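# Place the TV remote inside the room's tote

## Task

Find the tote, which is somewhere in the room, and set the TV remote inside it so that no part of the remote sticks out past the tote's rim. The robot must not tip over or be left leaning, or the task counts as failed.

## Robot and tools

ROBOT. A Hello Robot Stretch 4, about 1.6 m tall: an omni-wheel base (rim within 0.23 m of the base origin), a lift on a mast, one arm that telescopes forward, a three-axis wrist and a five-finger hand. There is only one arm, so every joint target is a single number under its own name.

FRAMES. Base frame: origin on the floor below the base centre, x forward, y left, z up, metres. hand_pose is reported in this frame for the hand point, which sits 0.045 m in front of the palm; its +z runs along straight fingers, +y out of the palm, +x across the palm away from the thumb. The reported position may be slightly wrong. The odometry frame is where the base frame was at scene start; base_odometry counts wheel turns only (slip counts as travel), heading in rad, left positive, -3.142 to 3.142.

move. One action per call. Action parts:
- base: a relative offset, not a pose, measured from where the base last reported itself (or from where it is, if a move was still running). Give one of translate_m (straight, forward positive, -2 to 2 m), strafe_m (sideways, left positive, -2 to 2 m) or rotate_rad (on the spot, counter-clockwise positive, -3.2 to 3.2 rad). translate_m and strafe_m may be combined for a straight diagonal drive without turning; rotate_rad goes alone.
- joints: absolute targets by name. lift_m 0 to 1.2 m; arm_m 0 to 0.55 m extension; wrist_yaw_rad -1.134 to 4.276 (0 ahead, left positive, 3.14 folded back); wrist_pitch_rad -1.117 to 4.259 (0 level, 1.57 pointing down); wrist_roll_rad -1.117 to 4.259 (0 palm up, 1.57 palm to robot's right, 3.14 palm down). Fingers hand_little, hand_ring, hand_middle, hand_index, hand_thumb_bend: -1 curled to +1 straight. hand_thumb_turn: -1 opposite the fingers, +1 beside the palm. Settings, not motions: hand_force_limit (-1 to 1, about 0 to 10 N at the fingertip, 15 N for thumb motors) and hand_speed (-0.96 to 1; full speed from +0.48). Out-of-range targets are clipped and reported.
- pace: "slow", "default", "fast" or "max". speeds: per-joint top speed for wrist joints, lift_m, arm_m instead. A raised lift (above 0.2) slows the base.
- contact_limits: 0 (gentle) to 1 (firm) for arm_m, lift_m, translate_m, strafe_m, rotate_rad, given only next to that same command; default 0.5. Even at 0 the arm needs a firm push to stop, so for light contact aim only 1 to 3 mm past where contact starts.
- end_of_arm: "enable_torque", sent alone, revives wrist motors that shut off.
cameras picks images: head_camera, head_left_camera, head_right_camera, wrist_camera, or all. blocking false returns within about half a second while motion continues; a later move only overrides the joints or base it names. An empty move just reports state and images.

wait: seconds 0 to 10, plus optional cameras; returns early once running moves settle. stop: brakes all running motions and re-holds slack wheels. zoom_image: camera plus region [x0, y0, x1, y1] in pixels of that camera's newest image, at most 504 by 504. show_instructions shows the reference image. finished_scene ends the scene for good; the remote must stay in place afterwards.

RESULTS. base_status and joint_status read done, moving, off_target, or a stop: contact_stop (something resisted; that part goes slack), time_out, limit_stop_at_own_body, limit_stop_at_tilt (lean over 6 degrees; lift, arm and wheels go slack), torque_fault. After an uncommanded stop, the rest of that reply's move, wait and finished_scene calls are skipped. on_its_own lists what the robot did unasked. lidar_m: 12 distances in metres, 30-degree sectors, first straight ahead then counter-clockwise (4th left, 7th behind, 10th right); "-" means nothing seen or nearer than 0.25 m. wrist_depth_mm: 7x7 grid of depths, 100 to 2000 mm, "-" if unknown. base_tilt in degrees (forward, right positive, a few degrees of bias). turned_by_wheels vs turned_by_imu differing by over 0.1 rad within a move hints at a collision or slip. motor_effort in percent with peak in brackets; servo_current in mA. hand_stopped_by gives six words for little, ring, middle, index, thumb_bend, thumb_turn: moving, target, force, stalled or fault. The *_load_n values are fingertip forces in N, positive when pushed open; a lost grip shows as loads near 0.

GRASPING. A finger motor only starts when its target changes by at least 0.002, and stops at its target or when load reaches hand_force_limit, then locks. To squeeze harder, raise the limit and send a more-closed target; to release, send a more-open one. Close at hand_speed -0.94 or below for a soft grip. Thumb turned in front (thumb_turn -1) wraps objects about 0.035 to 0.065 m thick; thumb tip against index pad can pinch light items. The wrist camera sits behind the palm heel and can bump things.

CAUTIONS. Avoid self-collision: hand over the base with the lift low (below about 0.25, or 0.45 pointing down), tilted-up wrist combined with roll or right yaw, or a folded-back wrist tilted or rolled. Do not drive, turn or stop briskly with a loaded, extended arm. Never release the remote from height or while moving, never strike furniture or push hard, and let nothing fall. The scene keeps running while you think, and something may occasionally nudge loose objects.

Each tool is called after "Emit:" as name([rows], argument=value, ...), one row to a line, values as JSON.

Reference images:

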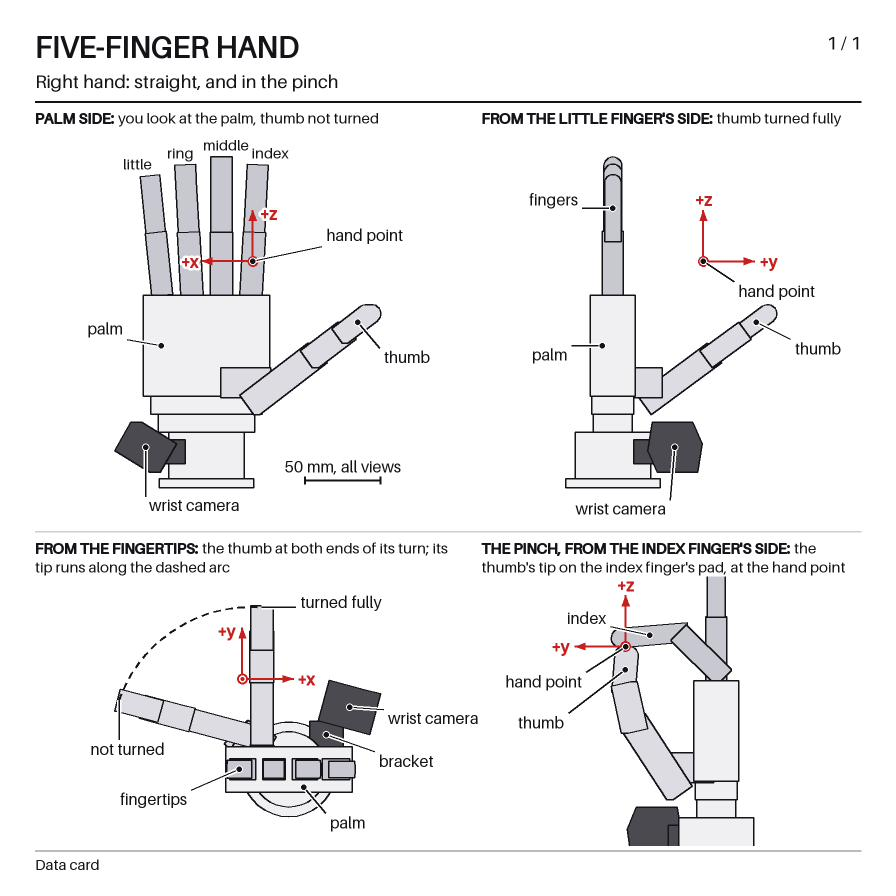

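## Session

Emit:
move(cameras=["all"])

Scene clock: 0.00 s.
base_odometry: x=+0.000 y=+0.000 heading=+0.000
turned_by_wheels: +0.000
turned_by_imu: +0.000
base_tilt: forward=+0.2 right=+0.2
lidar_m: 1.60 0.78 0.76 1.00 1.33 1.30 0.84 0.74 0.78 2.27 1.26 1.29
base_status: not commanded
joint_positions: lift_m=+0.260 arm_m=+0.000 wrist_yaw_rad=+3.221 wrist_pitch_rad=+0.002 wrist_roll_rad=+0.000 hand_little=+1.000 hand_ring=+1.000 hand_middle=+1.000 hand_index=+1.000 hand_thumb_turn=+1.000 hand_thumb_bend=+1.000 hand_force_limit=+0.000 hand_speed=-0.800
joint_status: not commanded
measured_speeds: all 0
hand_stopped_by: target,target,target,target,target,target
little_load_n: 0.0
ring_load_n: 0.0
middle_load_n: 0.0
index_load_n: 0.0
thumb_bend_load_n: 0.0
thumb_turn_load_n: 0.0
motor_effort: lift_m=+23 arm_m=+2 wheel_0=+0 wheel_1=+1 wheel_2=+1
servo_current: wrist_yaw_rad=39 wrist_pitch_rad=39 wrist_roll_rad=26
hand_pose: x=-0.0594 y=+0.1003 z=+0.4983 quat_wxyz=(-0.519, -0.520, +0.480, +0.479) (m; base frame)
wrist_depth_mm: - 131 130 - - - 1336 / - 111 131 1098 1281 1499 1366 / - 122 136 1118 1281 1576 1366 / 136 135 206 1078 1308 1499 1366 / 220 854 960 1098 1308 1499 - / 222 842 122 123 - - - / 217 - - - - - -
pictures: head_camera, head_left_camera, head_right_camera, wrist_camera

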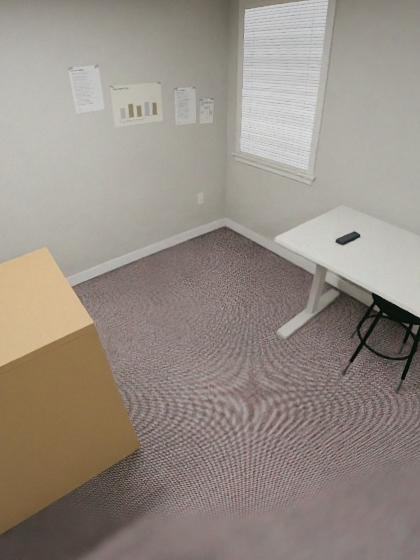

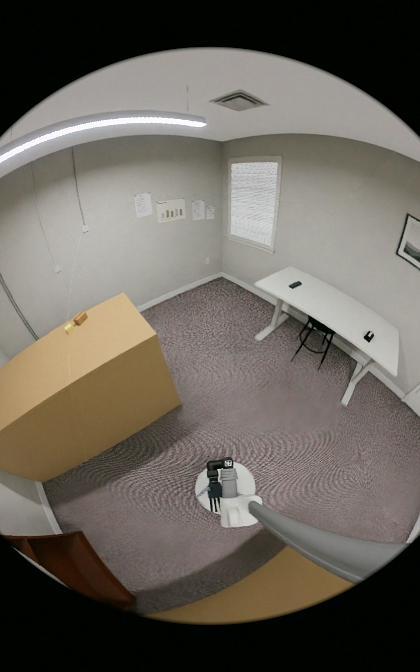

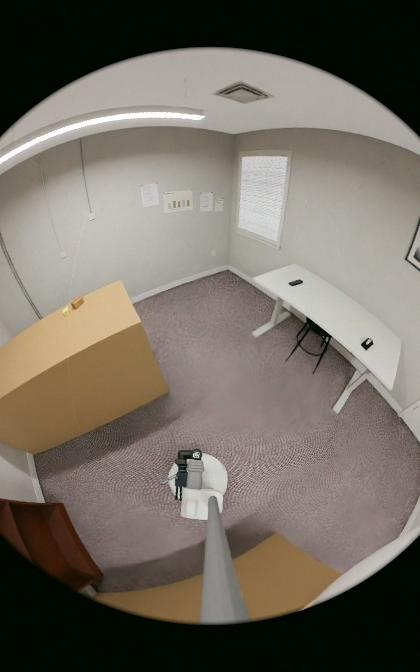

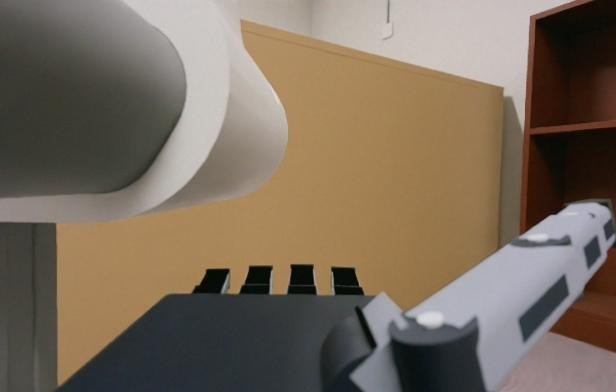

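Emit:
zoom_image(camera="head_camera", region=[260, 180, 420, 300])

Emit:
zoom_image(camera="head_left_camera", region=[0, 280, 210, 620])

Emit:
zoom_image(camera="head_right_camera", region=[210, 240, 420, 620])

Scaled by 3.150 from the camera's image (finer frame: 1200x1600).

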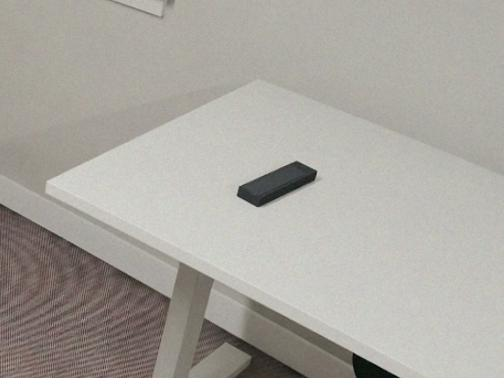

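Scaled by 1.482 from the camera's image (finer frame: 600x960).

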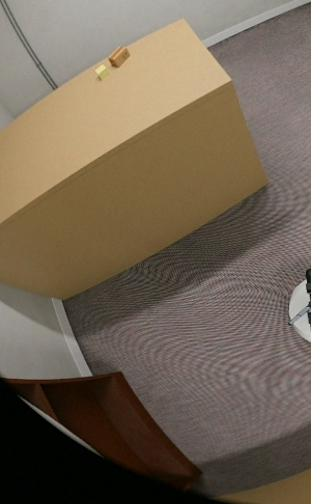

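Scaled by 1.326 from the camera's image (finer frame: 600x960).

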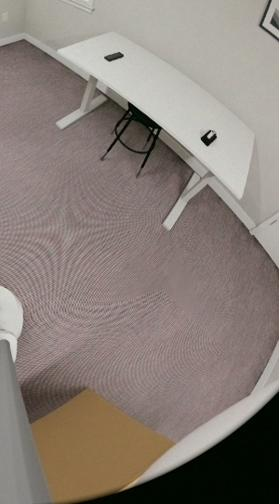

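Emit:
move(base={"rotate_rad": -1.5}, cameras=["head_camera", "head_left_camera", "head_right_camera"])

Emit:
move(base={"rotate_rad": -1.6}, cameras=["head_camera", "head_left_camera", "head_right_camera"])

Scene clock: 5.83 s.
move: done
base_odometry: x=+0.000 y=+0.000 heading=-1.499
turned_by_wheels: -1.499
turned_by_imu: -1.462
base_tilt: forward=+0.2 right=+0.2
lidar_m: 1.37 1.28 1.30 2.47 0.78 0.81 1.16 1.31 1.14 0.82 0.74 2.44
base_status: done
joint_positions: lift_m=+0.260 arm_m=+0.000 wrist_yaw_rad=+3.221 wrist_pitch_rad=+0.002 wrist_roll_rad=+0.000 hand_little=+1.000 hand_ring=+1.000 hand_middle=+1.000 hand_index=+1.000 hand_thumb_turn=+1.000 hand_thumb_bend=+1.000 hand_force_limit=+0.000 hand_speed=-0.800
joint_status: not commanded
measured_speeds: all 0
hand_stopped_by: target,target,target,target,target,target
little_load_n: 0.0
ring_load_n: 0.0
middle_load_n: 0.0
index_load_n: 0.0
thumb_bend_load_n: 0.0
thumb_turn_load_n: 0.0
motor_effort: lift_m=+22(23) arm_m=-2(3) wheel_0=+5(15) wheel_1=+5(13) wheel_2=+2(18)
servo_current: wrist_yaw_rad=39(52) wrist_pitch_rad=26(52) wrist_roll_rad=59(65)
hand_pose: x=-0.0594 y=+0.1003 z=+0.4983 quat_wxyz=(-0.519, -0.520, +0.480, +0.479)
wrist_depth_mm: - 125 130 - - 904 732 / - 111 132 1576 1182 891 732 / - 123 138 1499 1182 904 750 / 137 135 179 1576 1182 904 750 / 208 1576 - 1618 1182 931 - / 216 1336 122 124 - - - / 218 - - - - - -

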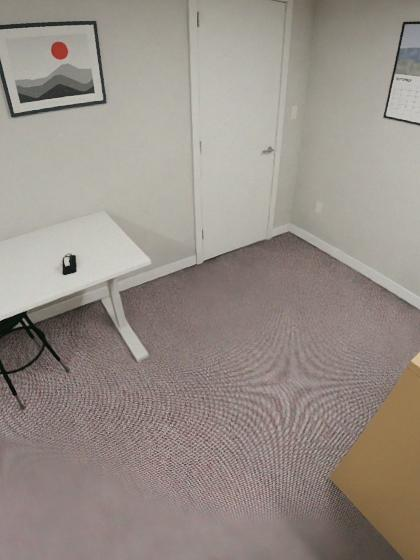

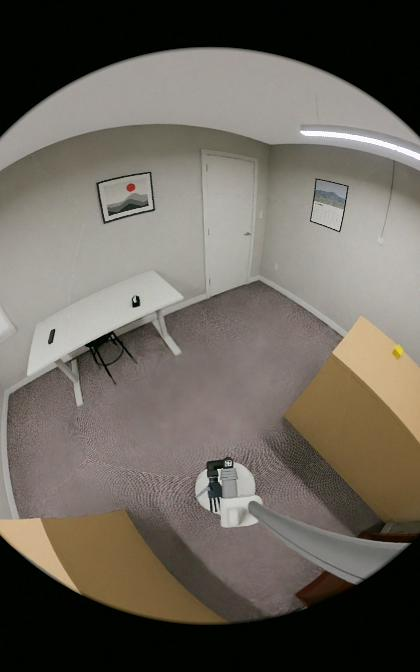

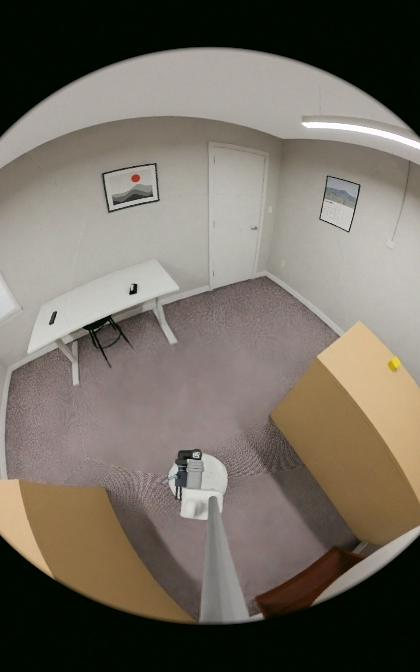

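Scene clock: 7.93 s.
move: done
base_odometry: x=+0.000 y=+0.000 heading=-3.098
turned_by_wheels: -1.599
turned_by_imu: -1.561
base_tilt: forward=+0.2 right=+0.2
lidar_m: 0.79 0.75 2.41 1.35 1.28 1.33 2.48 0.77 0.82 1.08 1.31 1.11
base_status: done
joint_positions: lift_m=+0.260 arm_m=+0.000 wrist_yaw_rad=+3.221 wrist_pitch_rad=+0.002 wrist_roll_rad=+0.000 hand_little=+1.000 hand_ring=+1.000 hand_middle=+1.000 hand_index=+1.000 hand_thumb_turn=+1.000 hand_thumb_bend=+1.000 hand_force_limit=+0.000 hand_speed=-0.800
joint_status: not commanded
measured_speeds: all 0
hand_stopped_by: target,target,target,target,target,target
little_load_n: 0.0
ring_load_n: 0.0
middle_load_n: 0.0
index_load_n: 0.0
thumb_bend_load_n: 0.0
thumb_turn_load_n: 0.0
motor_effort: lift_m=+23(23) arm_m=-2(3) wheel_0=+5(13) wheel_1=+5(14) wheel_2=+2(14)
servo_current: wrist_yaw_rad=39(46) wrist_pitch_rad=39(59) wrist_roll_rad=52(59)
hand_pose: x=-0.0594 y=+0.1003 z=+0.4983 quat_wxyz=(-0.519, -0.520, +0.480, +0.479)
wrist_depth_mm: - 125 131 - - - - / - 111 131 - - - - / - 123 138 - - - - / 137 135 206 - - - - / 216 866 - - - - - / 217 866 122 123 - - - / 218 - - - - - -

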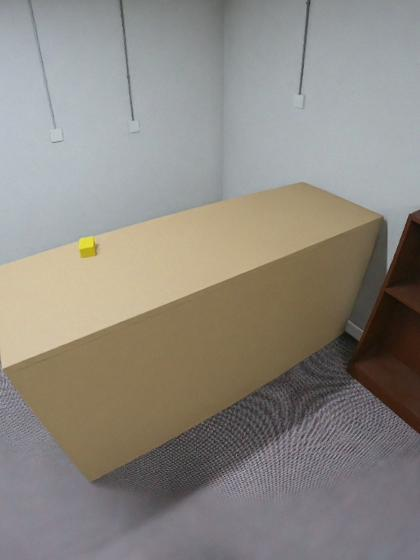

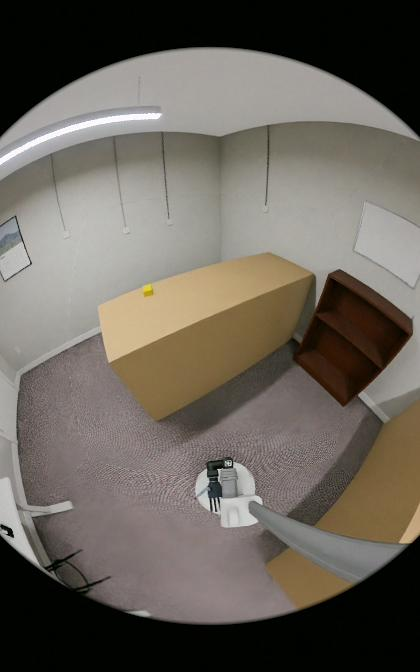

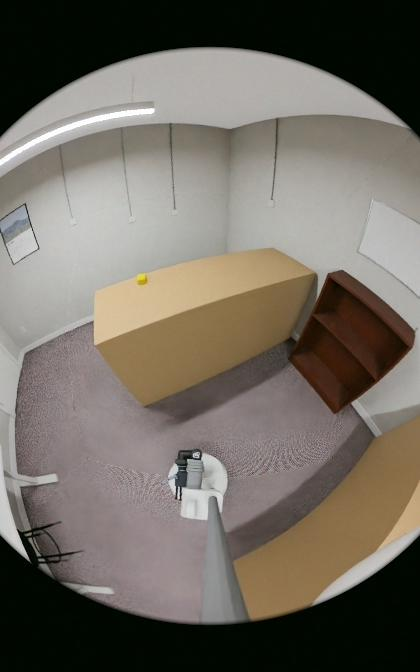

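Emit:
move(base={"strafe_m": 0.9, "translate_m": 0.05}, cameras=["head_camera", "head_left_camera", "head_right_camera"])

Scene clock: 23.57 s.
move: done
base_odometry: x=-0.011 y=-0.901 heading=-3.098
turned_by_wheels: +0.000
turned_by_imu: +0.002
base_tilt: forward=+0.3 right=+0.2
lidar_m: 0.72 1.82 1.90 1.41 0.54 0.57 0.81 2.85 1.41 1.81 1.21 0.57
base_status: done
joint_positions: lift_m=+0.260 arm_m=+0.000 wrist_yaw_rad=+3.221 wrist_pitch_rad=+0.002 wrist_roll_rad=+0.000 hand_little=+1.000 hand_ring=+1.000 hand_middle=+1.000 hand_index=+1.000 hand_thumb_turn=+1.000 hand_thumb_bend=+1.000 hand_force_limit=+0.000 hand_speed=-0.800
joint_status: not commanded
measured_speeds: all 0
hand_stopped_by: target,target,target,target,target,target
little_load_n: 0.0
ring_load_n: 0.0
middle_load_n: 0.0
index_load_n: 0.0
thumb_bend_load_n: 0.0
thumb_turn_load_n: 0.0
motor_effort: lift_m=+22(23) arm_m=-3(3) wheel_0=-7(20) wheel_1=+6(21) wheel_2=-2(10)
servo_current: wrist_yaw_rad=46(52) wrist_pitch_rad=39(52) wrist_roll_rad=46(65)
hand_pose: x=-0.0594 y=+0.1003 z=+0.4983 quat_wxyz=(-0.519, -0.520, +0.480, +0.479)
wrist_depth_mm: - 125 131 - - - - / - 111 132 - - - - / - 123 138 1618 1464 - - / 136 135 206 - - - - / 208 - - - - - - / 216 1397 122 123 - - - / 219 - - - - - -

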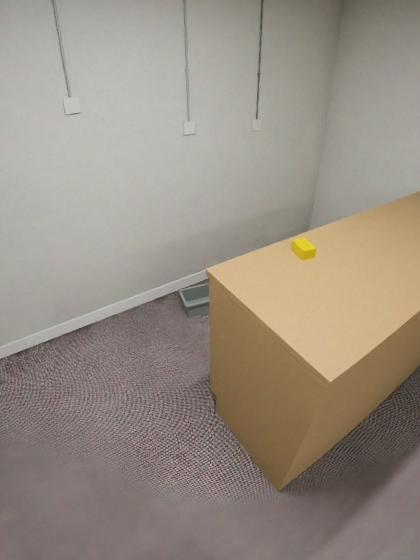

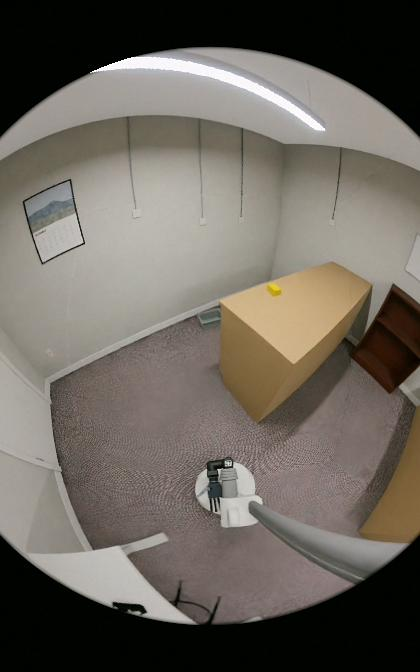

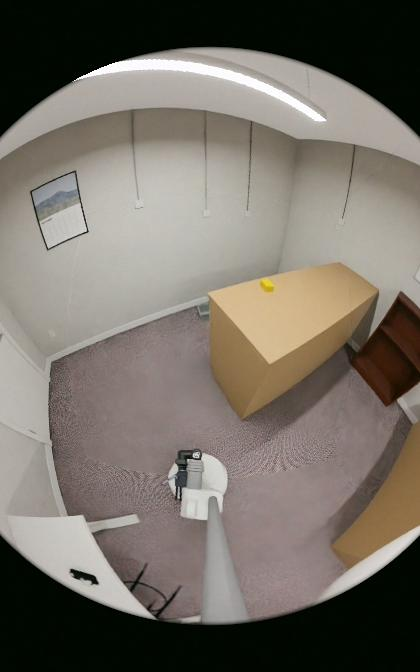

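Emit:
zoom_image(camera="head_camera", region=[130, 250, 250, 350])

Scaled by 4.200 from the camera's image (finer frame: 1200x1600).

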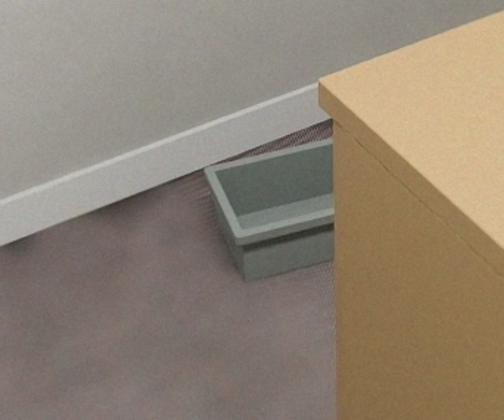

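Emit:
move(base={"rotate_rad": 2.15})

Emit:
move(base={"strafe_m": 1.1}, joints={"lift_m": 1.0}, cameras=["head_camera", "head_left_camera", "head_right_camera"])

Scene clock: 38.57 s.
move: done
base_odometry: x=-0.011 y=-0.901 heading=-0.949
turned_by_wheels: +2.149
turned_by_imu: +2.097
base_tilt: forward=+0.2 right=+0.1
lidar_m: 0.56 0.58 0.80 2.86 1.42 1.82 1.15 0.58 0.73 1.82 1.88 1.40
base_status: done
joint_positions: lift_m=+0.260 arm_m=+0.000 wrist_yaw_rad=+3.221 wrist_pitch_rad=+0.002 wrist_roll_rad=+0.000 hand_little=+1.000 hand_ring=+1.000 hand_middle=+1.000 hand_index=+1.000 hand_thumb_turn=+1.000 hand_thumb_bend=+1.000 hand_force_limit=+0.000 hand_speed=-0.800
joint_status: not commanded
measured_speeds: all 0
hand_stopped_by: target,target,target,target,target,target
little_load_n: 0.0
ring_load_n: 0.0
middle_load_n: 0.0
index_load_n: 0.0
thumb_bend_load_n: 0.0
thumb_turn_load_n: 0.0
motor_effort: lift_m=+23(23) arm_m=-3(4) wheel_0=-5(14) wheel_1=-4(12) wheel_2=-2(14)
servo_current: wrist_yaw_rad=46(52) wrist_pitch_rad=46(52) wrist_roll_rad=39(65)
hand_pose: x=-0.0594 y=+0.1003 z=+0.4983 quat_wxyz=(-0.519, -0.520, +0.480, +0.479)
wrist_depth_mm: - 125 131 - - - - / - 111 132 - - - - / - 123 138 - - - 1921 / 137 135 208 - - - 1983 / 215 715 1281 - - - - / 217 676 122 124 - - - / 218 - - - - - -
pictures: none

Scene clock: 43.57 s.
move: done
base_odometry: x=+0.883 y=-0.261 heading=-0.949
turned_by_wheels: +0.000
turned_by_imu: +0.005
base_tilt: forward=+0.2 right=+0.2
lidar_m: 0.53 0.56 1.86 1.77 0.78 0.60 0.97 1.92 1.44 2.91 0.82 0.55
base_status: done
joint_positions: lift_m=+1.000 arm_m=+0.000 wrist_yaw_rad=+3.221 wrist_pitch_rad=+0.002 wrist_roll_rad=+0.000 hand_little=+1.000 hand_ring=+1.000 hand_middle=+1.000 hand_index=+1.000 hand_thumb_turn=+1.000 hand_thumb_bend=+1.000 hand_force_limit=+0.000 hand_speed=-0.800
joint_status: all done
measured_speeds: all 0
hand_stopped_by: target,target,target,target,target,target
little_load_n: 0.0
ring_load_n: 0.0
middle_load_n: 0.0
index_load_n: 0.0
thumb_bend_load_n: 0.0
thumb_turn_load_n: 0.0
motor_effort: lift_m=+25(30) arm_m=-3(4) wheel_0=-7(22) wheel_1=+6(19) wheel_2=+0(8)
servo_current: wrist_yaw_rad=39(52) wrist_pitch_rad=39(52) wrist_roll_rad=46(65)
hand_pose: x=-0.0594 y=+0.1003 z=+1.2377 quat_wxyz=(-0.519, -0.520, +0.480, +0.479)
wrist_depth_mm: - 131 131 - - - - / - 110 131 - - - - / - 122 137 - - - - / 137 135 206 - - - - / 215 - - - - - - / 216 - 132 123 - - - / 217 - - - - - -

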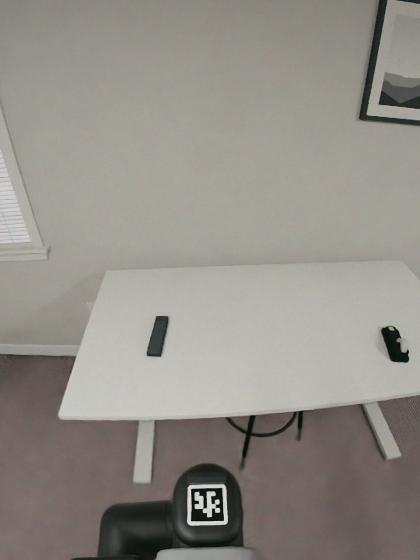

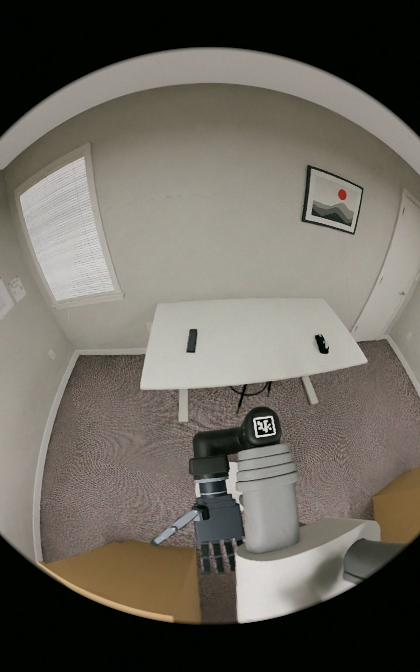

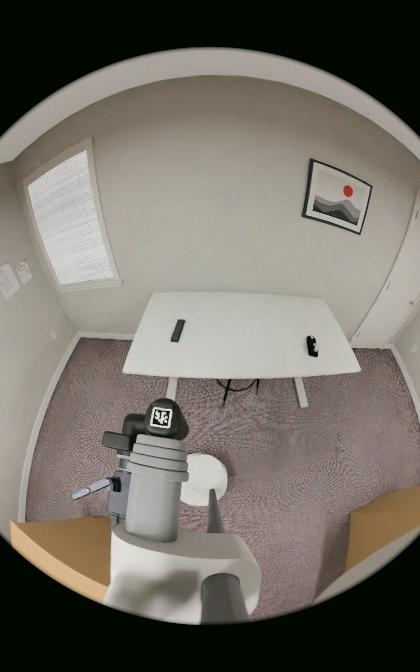

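Emit:
move(joints={"wrist_yaw_rad": 1.57})

Emit:
move(joints={"wrist_roll_rad": 3.14, "wrist_pitch_rad": 0.64, "hand_thumb_turn": -1}, cameras=["all"])

Scene clock: 66.40 s.
move: done
base_odometry: x=+0.883 y=-0.261 heading=-0.949
turned_by_wheels: +0.000
turned_by_imu: +0.000
base_tilt: forward=+0.2 right=+0.2
lidar_m: 0.53 0.61 1.88 1.76 0.76 0.59 0.99 1.92 1.43 2.89 0.82 0.54
base_status: not commanded
joint_positions: lift_m=+1.000 arm_m=+0.000 wrist_yaw_rad=+1.573 wrist_pitch_rad=+0.002 wrist_roll_rad=+0.000 hand_little=+1.000 hand_ring=+1.000 hand_middle=+1.000 hand_index=+1.000 hand_thumb_turn=+1.000 hand_thumb_bend=+1.000 hand_force_limit=+0.000 hand_speed=-0.800
joint_status: all done
measured_speeds: all 0
hand_stopped_by: target,target,target,target,target,target
little_load_n: 0.0
ring_load_n: 0.0
middle_load_n: 0.0
index_load_n: 0.0
thumb_bend_load_n: 0.0
thumb_turn_load_n: 0.0
motor_effort: lift_m=+25(25) arm_m=-3(4) wheel_0=-7(7) wheel_1=+5(6) wheel_2=+0(1)
servo_current: wrist_yaw_rad=39(143) wrist_pitch_rad=33(46) wrist_roll_rad=65(65)
hand_pose: x=+0.2887 y=+0.2218 z=+1.2377 quat_wxyz=(-0.001, -0.001, +0.708, +0.706)
wrist_depth_mm: - - - - - - 1499 / - - - - - - 1499 / - - - - - - 1499 / - - - - - - 1430 / - - - - - - - / - - 122 124 - - - / - - - - - - -
pictures: none

Scene clock: 72.03 s.
move: done
base_odometry: x=+0.883 y=-0.261 heading=-0.949
turned_by_wheels: +0.000
turned_by_imu: +0.000
base_tilt: forward=+0.1 right=+0.2
lidar_m: 0.52 0.57 1.83 1.76 0.78 0.61 0.99 1.91 1.44 2.88 0.82 0.58
base_status: not commanded
joint_positions: lift_m=+1.000 arm_m=+0.000 wrist_yaw_rad=+1.573 wrist_pitch_rad=+0.639 wrist_roll_rad=+3.136 hand_little=+1.000 hand_ring=+1.000 hand_middle=+1.000 hand_index=+1.000 hand_thumb_turn=-1.000 hand_thumb_bend=+1.000 hand_force_limit=+0.000 hand_speed=-0.800
joint_status: all done
measured_speeds: all 0
hand_stopped_by: target,target,target,target,target,target
little_load_n: 0.0
ring_load_n: 0.0
middle_load_n: 0.0
index_load_n: 0.0
thumb_bend_load_n: 0.0
thumb_turn_load_n: 0.0
motor_effort: lift_m=+25(25) arm_m=-3(4) wheel_0=-7(7) wheel_1=+6(6) wheel_2=+0(1)
servo_current: wrist_yaw_rad=46(52) wrist_pitch_rad=33(85) wrist_roll_rad=46(143)
hand_pose: x=+0.2276 y=+0.1418 z=+0.9975 quat_wxyz=(-0.449, +0.893, +0.003, +0.001)
wrist_depth_mm: 1160 1182 1182 1118 1160 1182 1098 / - 1397 1366 1308 - 1366 1118 / - 1576 1618 1618 - 1576 1499 / - 1983 1983 1921 - 1921 1921 / - - - - - - - / - - 122 123 - - - / - - - - - - -
pictures: head_camera, head_left_camera, head_right_camera, wrist_camera

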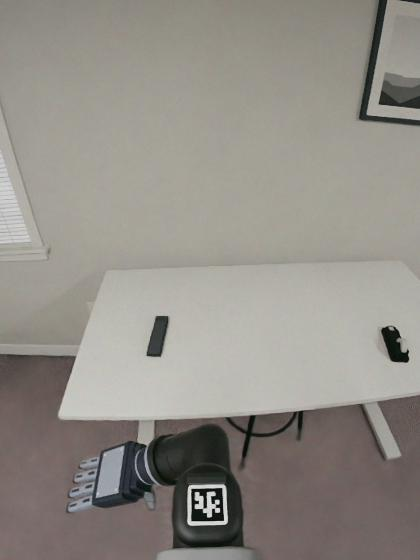

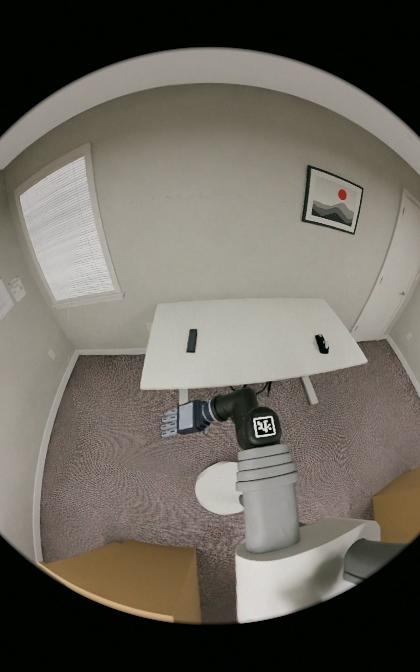

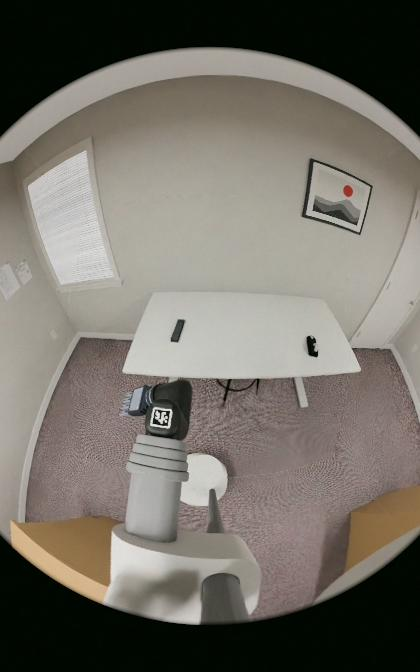

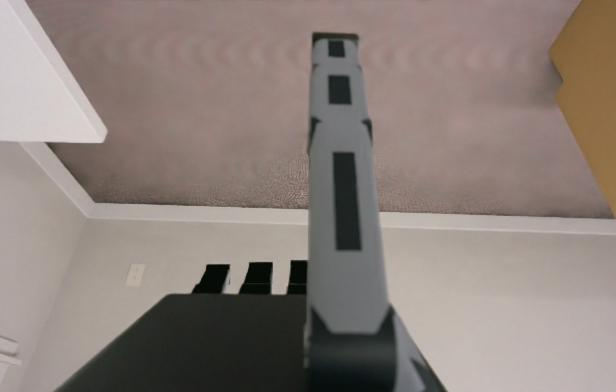

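Emit:
move(base={"translate_m": 0.22, "strafe_m": 0.02}, joints={"arm_m": 0.385, "hand_index": 0.9, "hand_middle": 0.9}, cameras=["head_camera", "wrist_camera", "head_right_camera"])

Scene clock: 105.60 s.
move: done
base_odometry: x=+1.027 y=-0.428 heading=-0.949
turned_by_wheels: +0.001
turned_by_imu: -0.001
base_tilt: forward=+0.2 right=+0.2
lidar_m: 0.30 0.34 0.45 1.75 1.06 0.76 0.85 1.95 1.57 2.94 0.47 0.34
base_status: done
joint_positions: lift_m=+1.000 arm_m=+0.385 wrist_yaw_rad=+1.573 wrist_pitch_rad=+0.639 wrist_roll_rad=+3.136 hand_little=+1.000 hand_ring=+1.000 hand_middle=+0.900 hand_index=+0.900 hand_thumb_turn=-1.000 hand_thumb_bend=+1.000 hand_force_limit=+0.000 hand_speed=-0.800
joint_status: all done
measured_speeds: all 0
hand_stopped_by: target,target,target,target,target,target
little_load_n: 0.0
ring_load_n: 0.0
middle_load_n: 0.0
index_load_n: 0.0
thumb_bend_load_n: 0.0
thumb_turn_load_n: 0.0
motor_effort: lift_m=+25(25) arm_m=+4(6) wheel_0=+4(14) wheel_1=+7(15) wheel_2=-2(17)
servo_current: wrist_yaw_rad=39(52) wrist_pitch_rad=33(46) wrist_roll_rad=39(85)
hand_pose: x=+0.6125 y=+0.1418 z=+0.9975 quat_wxyz=(-0.449, +0.893, +0.003, +0.001)
wrist_depth_mm: - - - - - - - / - - - - - - 1308 / - - 1661 - - 1661 1576 / - - 1983 1983 - 1983 1921 / - - - 215 - - - / - - 122 123 - - - / 831 - - - - - -
pictures: head_camera, head_right_camera, wrist_camera

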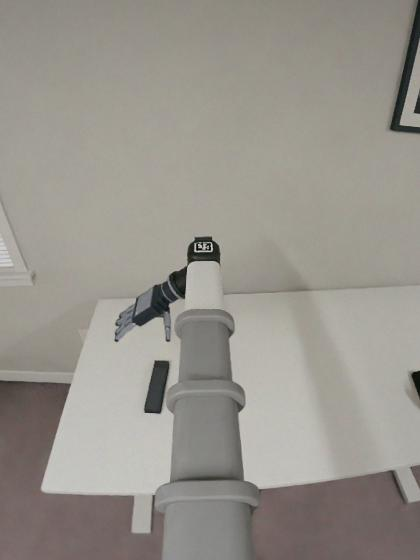

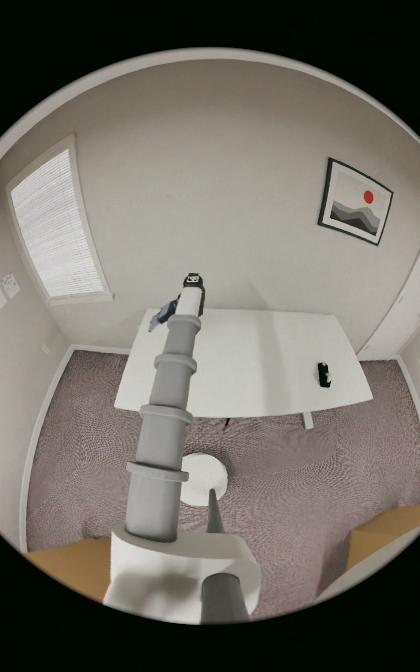

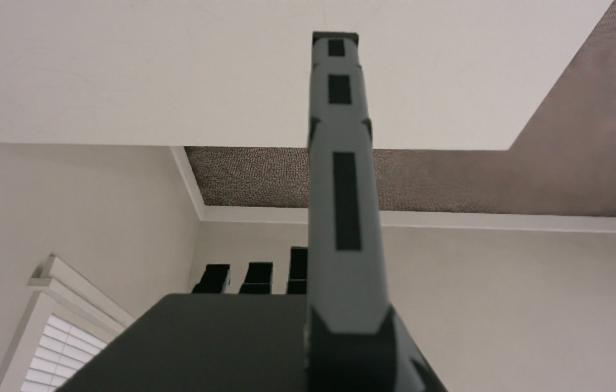

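Emit:
move(joints={"lift_m": 1.1, "wrist_pitch_rad": 1.45}, cameras=["head_camera", "wrist_camera"])

Scene clock: 115.83 s.
move: done
base_odometry: x=+1.027 y=-0.428 heading=-0.949
turned_by_wheels: +0.000
turned_by_imu: +0.000
base_tilt: forward=+0.3 right=+0.2
lidar_m: 0.31 0.33 0.45 1.75 1.05 0.77 0.83 1.97 1.56 2.94 0.48 0.31
base_status: not commanded
joint_positions: lift_m=+1.100 arm_m=+0.385 wrist_yaw_rad=+1.573 wrist_pitch_rad=+1.447 wrist_roll_rad=+3.136 hand_little=+1.000 hand_ring=+1.000 hand_middle=+0.900 hand_index=+0.900 hand_thumb_turn=-1.000 hand_thumb_bend=+1.000 hand_force_limit=+0.000 hand_speed=-0.800
joint_status: all done
measured_speeds: all 0
hand_stopped_by: target,target,target,target,target,target
little_load_n: 0.0
ring_load_n: 0.0
middle_load_n: 0.0
index_load_n: 0.0
thumb_bend_load_n: 0.0
thumb_turn_load_n: 0.0
motor_effort: lift_m=+25(31) arm_m=+4(5) wheel_0=+4(5) wheel_1=+6(7) wheel_2=-3(3)
servo_current: wrist_yaw_rad=39(52) wrist_pitch_rad=46(85) wrist_roll_rad=46(78)
hand_pose: x=+0.6128 y=-0.0325 z=+1.0508 quat_wxyz=(-0.062, +0.998, +0.003, +0.000)
wrist_depth_mm: - - - - - - 1138 / - - - - - - 1160 / - - - - - - 991 / - - - - - - 1025 / - - - - - - 1255 / - - 122 123 - - 1336 / - - - - - - 1336

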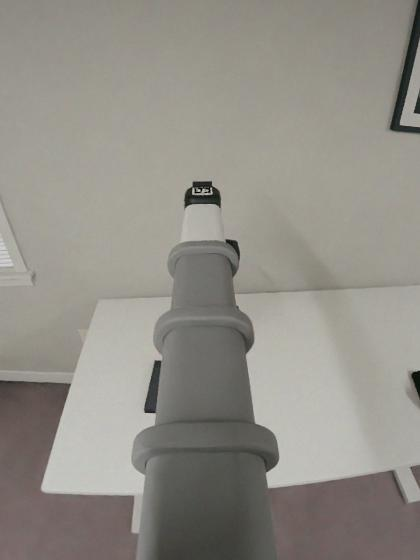

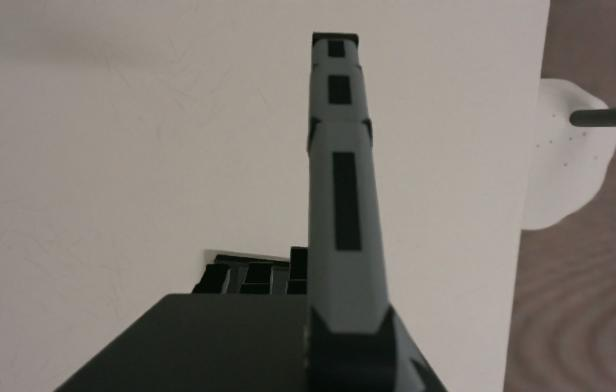

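Emit:
move(base={"strafe_m": 0.1}, joints={"hand_thumb_turn": 1.0}, cameras=["head_camera", "wrist_camera"])

Scene clock: 124.23 s.
move: done
base_odometry: x=+1.108 y=-0.370 heading=-0.949
turned_by_wheels: +0.000
turned_by_imu: +0.001
base_tilt: forward=+0.2 right=+0.2
lidar_m: 0.30 0.33 1.57 1.65 1.75 0.78 0.77 2.11 1.62 3.03 0.50 0.32
base_status: done
joint_positions: lift_m=+1.100 arm_m=+0.385 wrist_yaw_rad=+1.573 wrist_pitch_rad=+1.448 wrist_roll_rad=+3.136 hand_little=+1.000 hand_ring=+1.000 hand_middle=+0.900 hand_index=+0.900 hand_thumb_turn=+1.000 hand_thumb_bend=+1.000 hand_force_limit=+0.000 hand_speed=-0.800
joint_status: all done
measured_speeds: all 0
hand_stopped_by: target,target,target,target,target,target
little_load_n: 0.0
ring_load_n: 0.0
middle_load_n: 0.0
index_load_n: 0.0
thumb_bend_load_n: -0.5
thumb_turn_load_n: 0.0
motor_effort: lift_m=+25(25) arm_m=+4(5) wheel_0=-6(18) wheel_1=+7(18) wheel_2=+1(8)
servo_current: wrist_yaw_rad=33(52) wrist_pitch_rad=39(52) wrist_roll_rad=59(72)
hand_pose: x=+0.6128 y=-0.0326 z=+1.0508 quat_wxyz=(-0.062, +0.998, +0.003, +0.000)
wrist_depth_mm: - - - - - - 1138 / - - - - - - 1160 / - - - - - - 991 / - - 469 469 - - 1008 / - - - 213 - - - / - - 122 123 - - - / - - - - - - -

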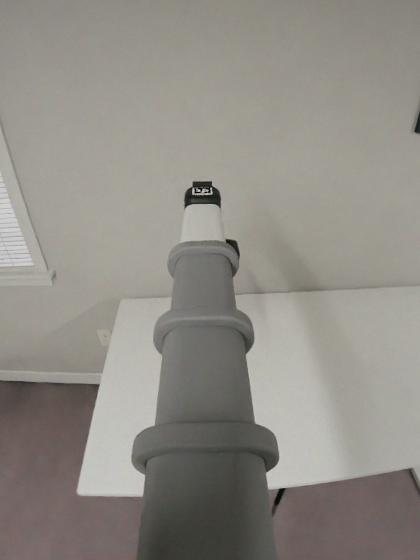

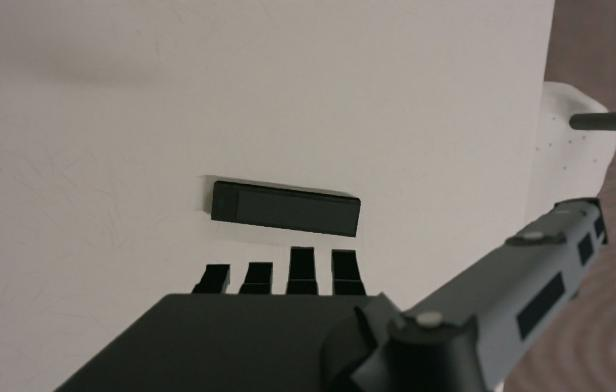

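Emit:
move(base={"strafe_m": -0.09}, joints={"hand_thumb_turn": -1.0, "arm_m": 0.42, "wrist_pitch_rad": 0.64, "wrist_yaw_rad": 1.51, "lift_m": 0.93}, cameras=["head_camera", "wrist_camera", "head_left_camera"])

Scene clock: 155.50 s.
move: done
base_odometry: x=+1.036 y=-0.422 heading=-0.949
turned_by_wheels: +0.000
turned_by_imu: -0.001
base_tilt: forward=+0.2 right=+0.2
lidar_m: 0.30 0.31 0.45 1.74 1.11 0.74 0.80 1.98 1.57 2.93 0.47 0.36
base_status: done
joint_positions: lift_m=+0.930 arm_m=+0.420 wrist_yaw_rad=+1.513 wrist_pitch_rad=+0.651 wrist_roll_rad=+3.136 hand_little=+1.000 hand_ring=+1.000 hand_middle=+0.900 hand_index=+0.900 hand_thumb_turn=-1.000 hand_thumb_bend=+1.000 hand_force_limit=+0.000 hand_speed=-0.800
joint_status: all done
measured_speeds: all 0
hand_stopped_by: target,target,target,target,target,target
little_load_n: 0.0
ring_load_n: 0.0
middle_load_n: 0.0
index_load_n: 0.0
thumb_bend_load_n: 0.0
thumb_turn_load_n: 0.0
motor_effort: lift_m=+19(26) arm_m=+4(5) wheel_0=+5(20) wheel_1=-9(18) wheel_2=+0(4)
servo_current: wrist_yaw_rad=39(85) wrist_pitch_rad=59(150) wrist_roll_rad=46(65)
hand_pose: x=+0.6558 y=+0.1361 z=+0.9263 quat_wxyz=(-0.444, +0.896, -0.024, +0.014)
wrist_depth_mm: - - - 282 - - - / - - - - - - - / - - - - - - - / - - 1863 1863 - 1863 1756 / - - - 216 - - - / - - 122 122 - - - / - - - - - - -
pictures: head_camera, head_left_camera, wrist_camera

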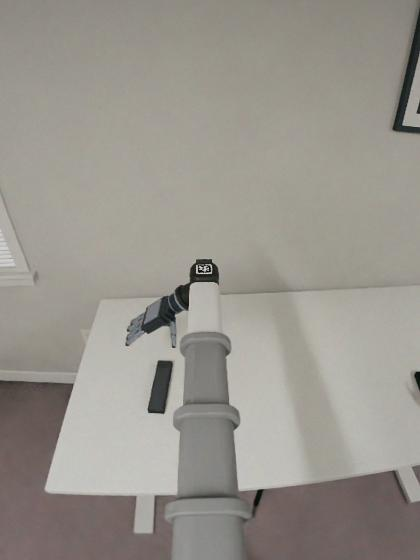

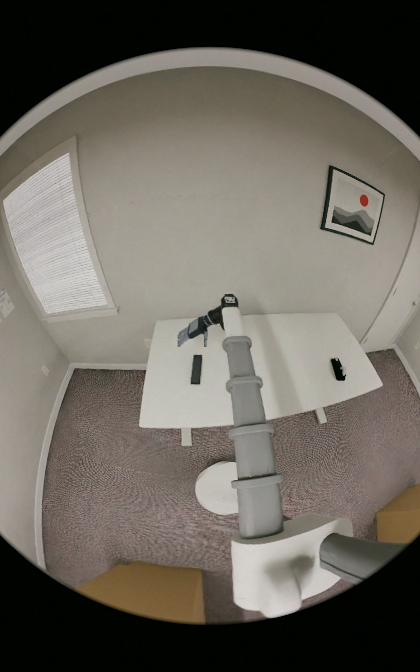

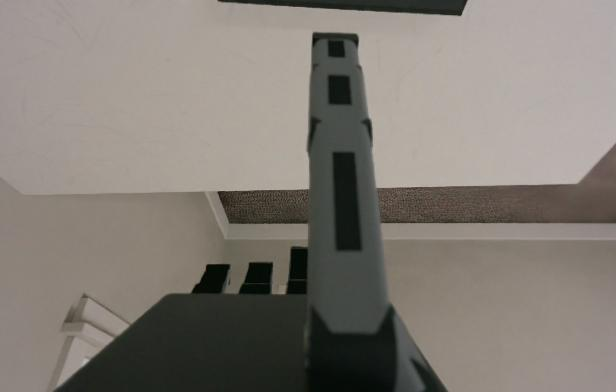

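Emit:
move(joints={"arm_m": 0.408, "lift_m": 0.815}, cameras=["head_camera", "wrist_camera", "head_left_camera"])

Scene clock: 163.43 s.
move: done
base_odometry: x=+1.036 y=-0.422 heading=-0.949
turned_by_wheels: +0.000
turned_by_imu: +0.000
base_tilt: forward=+0.3 right=+0.2
lidar_m: 0.30 0.34 0.46 1.75 1.09 0.78 0.83 1.95 1.57 2.93 0.49 0.35
base_status: not commanded
joint_positions: lift_m=+0.815 arm_m=+0.408 wrist_yaw_rad=+1.513 wrist_pitch_rad=+0.650 wrist_roll_rad=+3.136 hand_little=+1.000 hand_ring=+1.000 hand_middle=+0.900 hand_index=+0.900 hand_thumb_turn=-1.000 hand_thumb_bend=+1.000 hand_force_limit=+0.000 hand_speed=-0.800
joint_status: all done
measured_speeds: all 0
hand_stopped_by: target,target,target,target,target,target
little_load_n: 0.0
ring_load_n: 0.0
middle_load_n: 0.0
index_load_n: 0.0
thumb_bend_load_n: 0.0
thumb_turn_load_n: 0.0
motor_effort: lift_m=+19(23) arm_m=-5(6) wheel_0=+5(6) wheel_1=-8(10) wheel_2=+0(1)
servo_current: wrist_yaw_rad=46(46) wrist_pitch_rad=59(65) wrist_roll_rad=46(65)
hand_pose: x=+0.6439 y=+0.1362 z=+0.8114 quat_wxyz=(-0.444, +0.896, -0.024, +0.014)
wrist_depth_mm: - 179 183 183 186 188 - / - - 199 193 192 197 - / - - - - - - - / - - - - - - - / - - - - - - - / - - 122 123 - - - / - - - - - - -
pictures: head_camera, head_left_camera, wrist_camera

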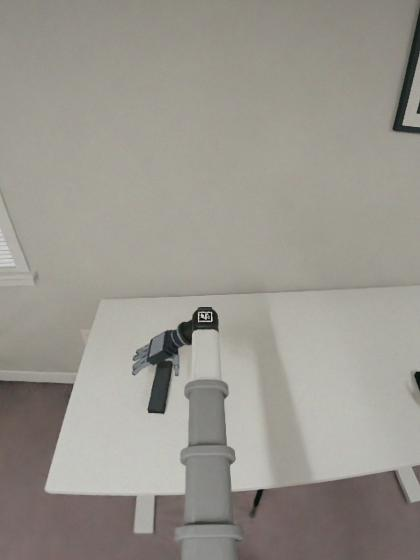

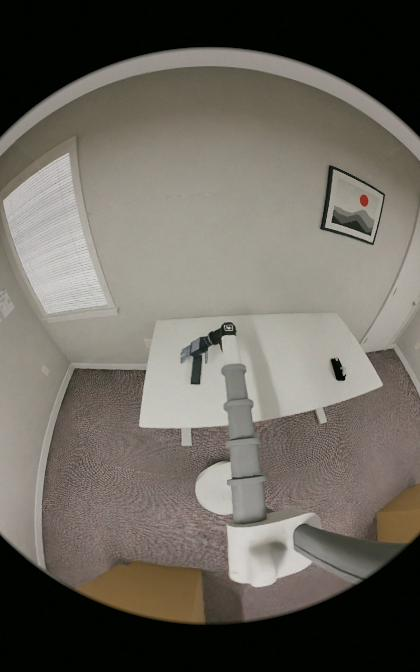

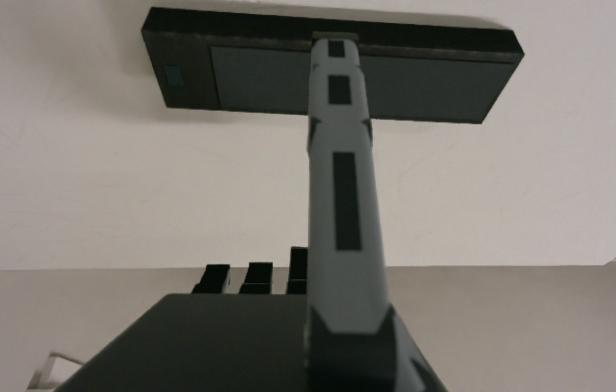

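Emit:
move(joints={"arm_m": 0.397, "wrist_yaw_rad": 1.46, "wrist_pitch_rad": 0.73}, base={"strafe_m": 0.013}, cameras=["wrist_camera"])

Scene clock: 184.70 s.
move: done
base_odometry: x=+1.046 y=-0.414 heading=-0.949
turned_by_wheels: +0.000
turned_by_imu: +0.000
base_tilt: forward=+0.2 right=+0.2
lidar_m: 0.32 0.33 0.45 1.73 1.09 0.77 0.77 1.99 1.57 2.92 0.48 0.35
base_status: done
joint_positions: lift_m=+0.815 arm_m=+0.397 wrist_yaw_rad=+1.462 wrist_pitch_rad=+0.729 wrist_roll_rad=+3.136 hand_little=+1.000 hand_ring=+1.000 hand_middle=+0.900 hand_index=+0.900 hand_thumb_turn=-1.000 hand_thumb_bend=+1.000 hand_force_limit=+0.000 hand_speed=-0.800
joint_status: all done
measured_speeds: all 0
hand_stopped_by: target,target,target,target,target,target
little_load_n: 0.0
ring_load_n: -0.5
middle_load_n: 0.0
index_load_n: 0.0
thumb_bend_load_n: 0.0
thumb_turn_load_n: 0.0
motor_effort: lift_m=+19(19) arm_m=-4(6) wheel_0=-1(14) wheel_1=+3(13) wheel_2=+0(5)
servo_current: wrist_yaw_rad=52(72) wrist_pitch_rad=26(65) wrist_roll_rad=52(65)
hand_pose: x=+0.6380 y=+0.1181 z=+0.8009 quat_wxyz=(-0.408, +0.912, -0.047, +0.023)
wrist_depth_mm: - - - 116 - - - / - 185 186 186 189 191 - / - - 209 209 - 208 - / - - - - - - - / - - - - - - - / - - 122 122 - - - / - - - - - - -

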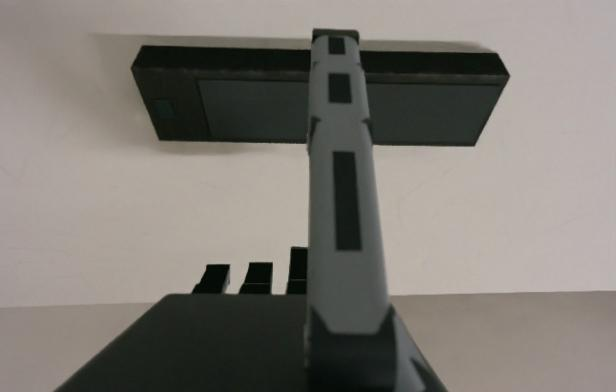

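Emit:
move(joints={"lift_m": 0.772, "hand_index": 0.7, "hand_middle": 0.7, "hand_thumb_bend": 0.8}, base={"strafe_m": 0.012}, cameras=["wrist_camera", "head_left_camera", "head_camera"], contact_limits={"lift_m": 0.2})

Scene clock: 191.53 s.
move: done
base_odometry: x=+1.056 y=-0.407 heading=-0.948
turned_by_wheels: +0.000
turned_by_imu: +0.000
base_tilt: forward=+0.2 right=+0.2
lidar_m: 0.29 0.32 0.46 1.70 1.13 0.76 0.78 2.01 1.57 2.95 0.49 0.33
base_status: done
joint_positions: lift_m=+0.772 arm_m=+0.397 wrist_yaw_rad=+1.462 wrist_pitch_rad=+0.729 wrist_roll_rad=+3.136 hand_little=+1.000 hand_ring=+1.000 hand_middle=+0.700 hand_index=+0.700 hand_thumb_turn=-1.000 hand_thumb_bend=+0.800 hand_force_limit=+0.000 hand_speed=-0.800
joint_status: all done
measured_speeds: all 0
hand_stopped_by: target,target,target,target,target,target
little_load_n: 0.0
ring_load_n: 0.0
middle_load_n: 0.0
index_load_n: 0.0
thumb_bend_load_n: 0.0
thumb_turn_load_n: 0.0
motor_effort: lift_m=+19(22) arm_m=-4(5) wheel_0=-1(18) wheel_1=+3(14) wheel_2=+0(3)
servo_current: wrist_yaw_rad=52(52) wrist_pitch_rad=39(46) wrist_roll_rad=39(59)
contact_limits: lift_m 0.2
hand_pose: x=+0.6380 y=+0.1180 z=+0.7579 quat_wxyz=(-0.408, +0.912, -0.047, +0.023)
wrist_depth_mm: 144 143 143 139 146 142 142 / - 153 153 150 160 155 - / - 160 158 157 157 156 - / - - 180 - - 178 - / - - - - - - - / - - 122 123 - - - / - - - - - - -
pictures: head_camera, head_left_camera, wrist_camera

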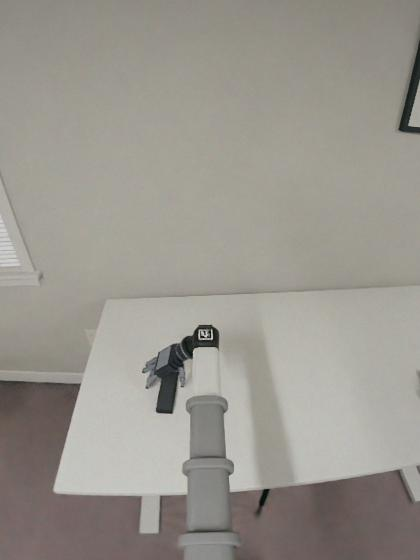

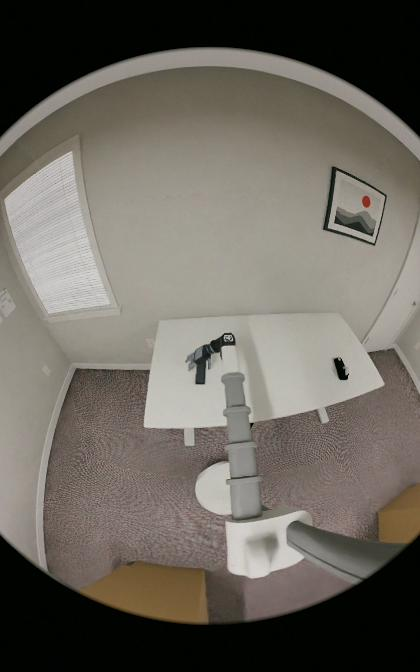

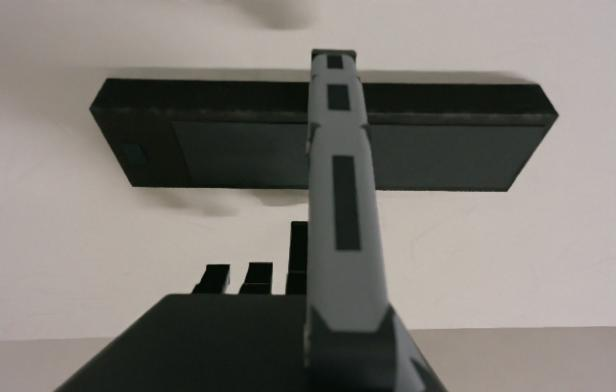

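Emit:
move(joints={"lift_m": 0.757}, cameras=["wrist_camera"], contact_limits={"lift_m": 0.1}, pace="slow")

Scene clock: 194.70 s.
move: done
base_odometry: x=+1.056 y=-0.407 heading=-0.948
turned_by_wheels: +0.000
turned_by_imu: +0.000
base_tilt: forward=+0.2 right=+0.2
lidar_m: 0.29 0.35 0.46 1.72 1.09 0.77 0.77 2.01 1.58 2.95 0.48 0.35
base_status: not commanded
joint_positions: lift_m=+0.757 arm_m=+0.397 wrist_yaw_rad=+1.462 wrist_pitch_rad=+0.729 wrist_roll_rad=+3.136 hand_little=+1.000 hand_ring=+1.000 hand_middle=+0.700 hand_index=+0.700 hand_thumb_turn=-1.000 hand_thumb_bend=+0.800 hand_force_limit=+0.000 hand_speed=-0.800
joint_status: all done
measured_speeds: all 0
hand_stopped_by: target,target,target,target,target,target
little_load_n: 0.0
ring_load_n: 0.0
middle_load_n: 0.0
index_load_n: 0.0
thumb_bend_load_n: 0.0
thumb_turn_load_n: 0.0
motor_effort: lift_m=+17(22) arm_m=-4(5) wheel_0=-1(2) wheel_1=+4(4) wheel_2=+0(1)
servo_current: wrist_yaw_rad=46(46) wrist_pitch_rad=33(46) wrist_roll_rad=46(65)
contact_limits: lift_m 0.1
hand_pose: x=+0.6380 y=+0.1180 z=+0.7431 quat_wxyz=(-0.408, +0.912, -0.047, +0.023)
wrist_depth_mm: 130 129 129 129 128 129 128 / 143 146 146 142 142 146 146 / - 144 144 144 143 143 143 / - 167 166 165 - 158 - / - - - - - - - / - - 122 123 - - - / - - - - - - -

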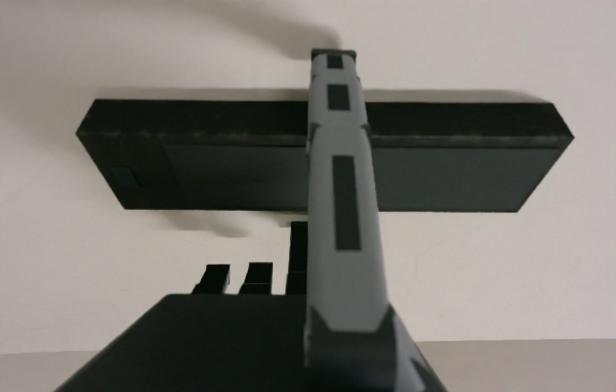

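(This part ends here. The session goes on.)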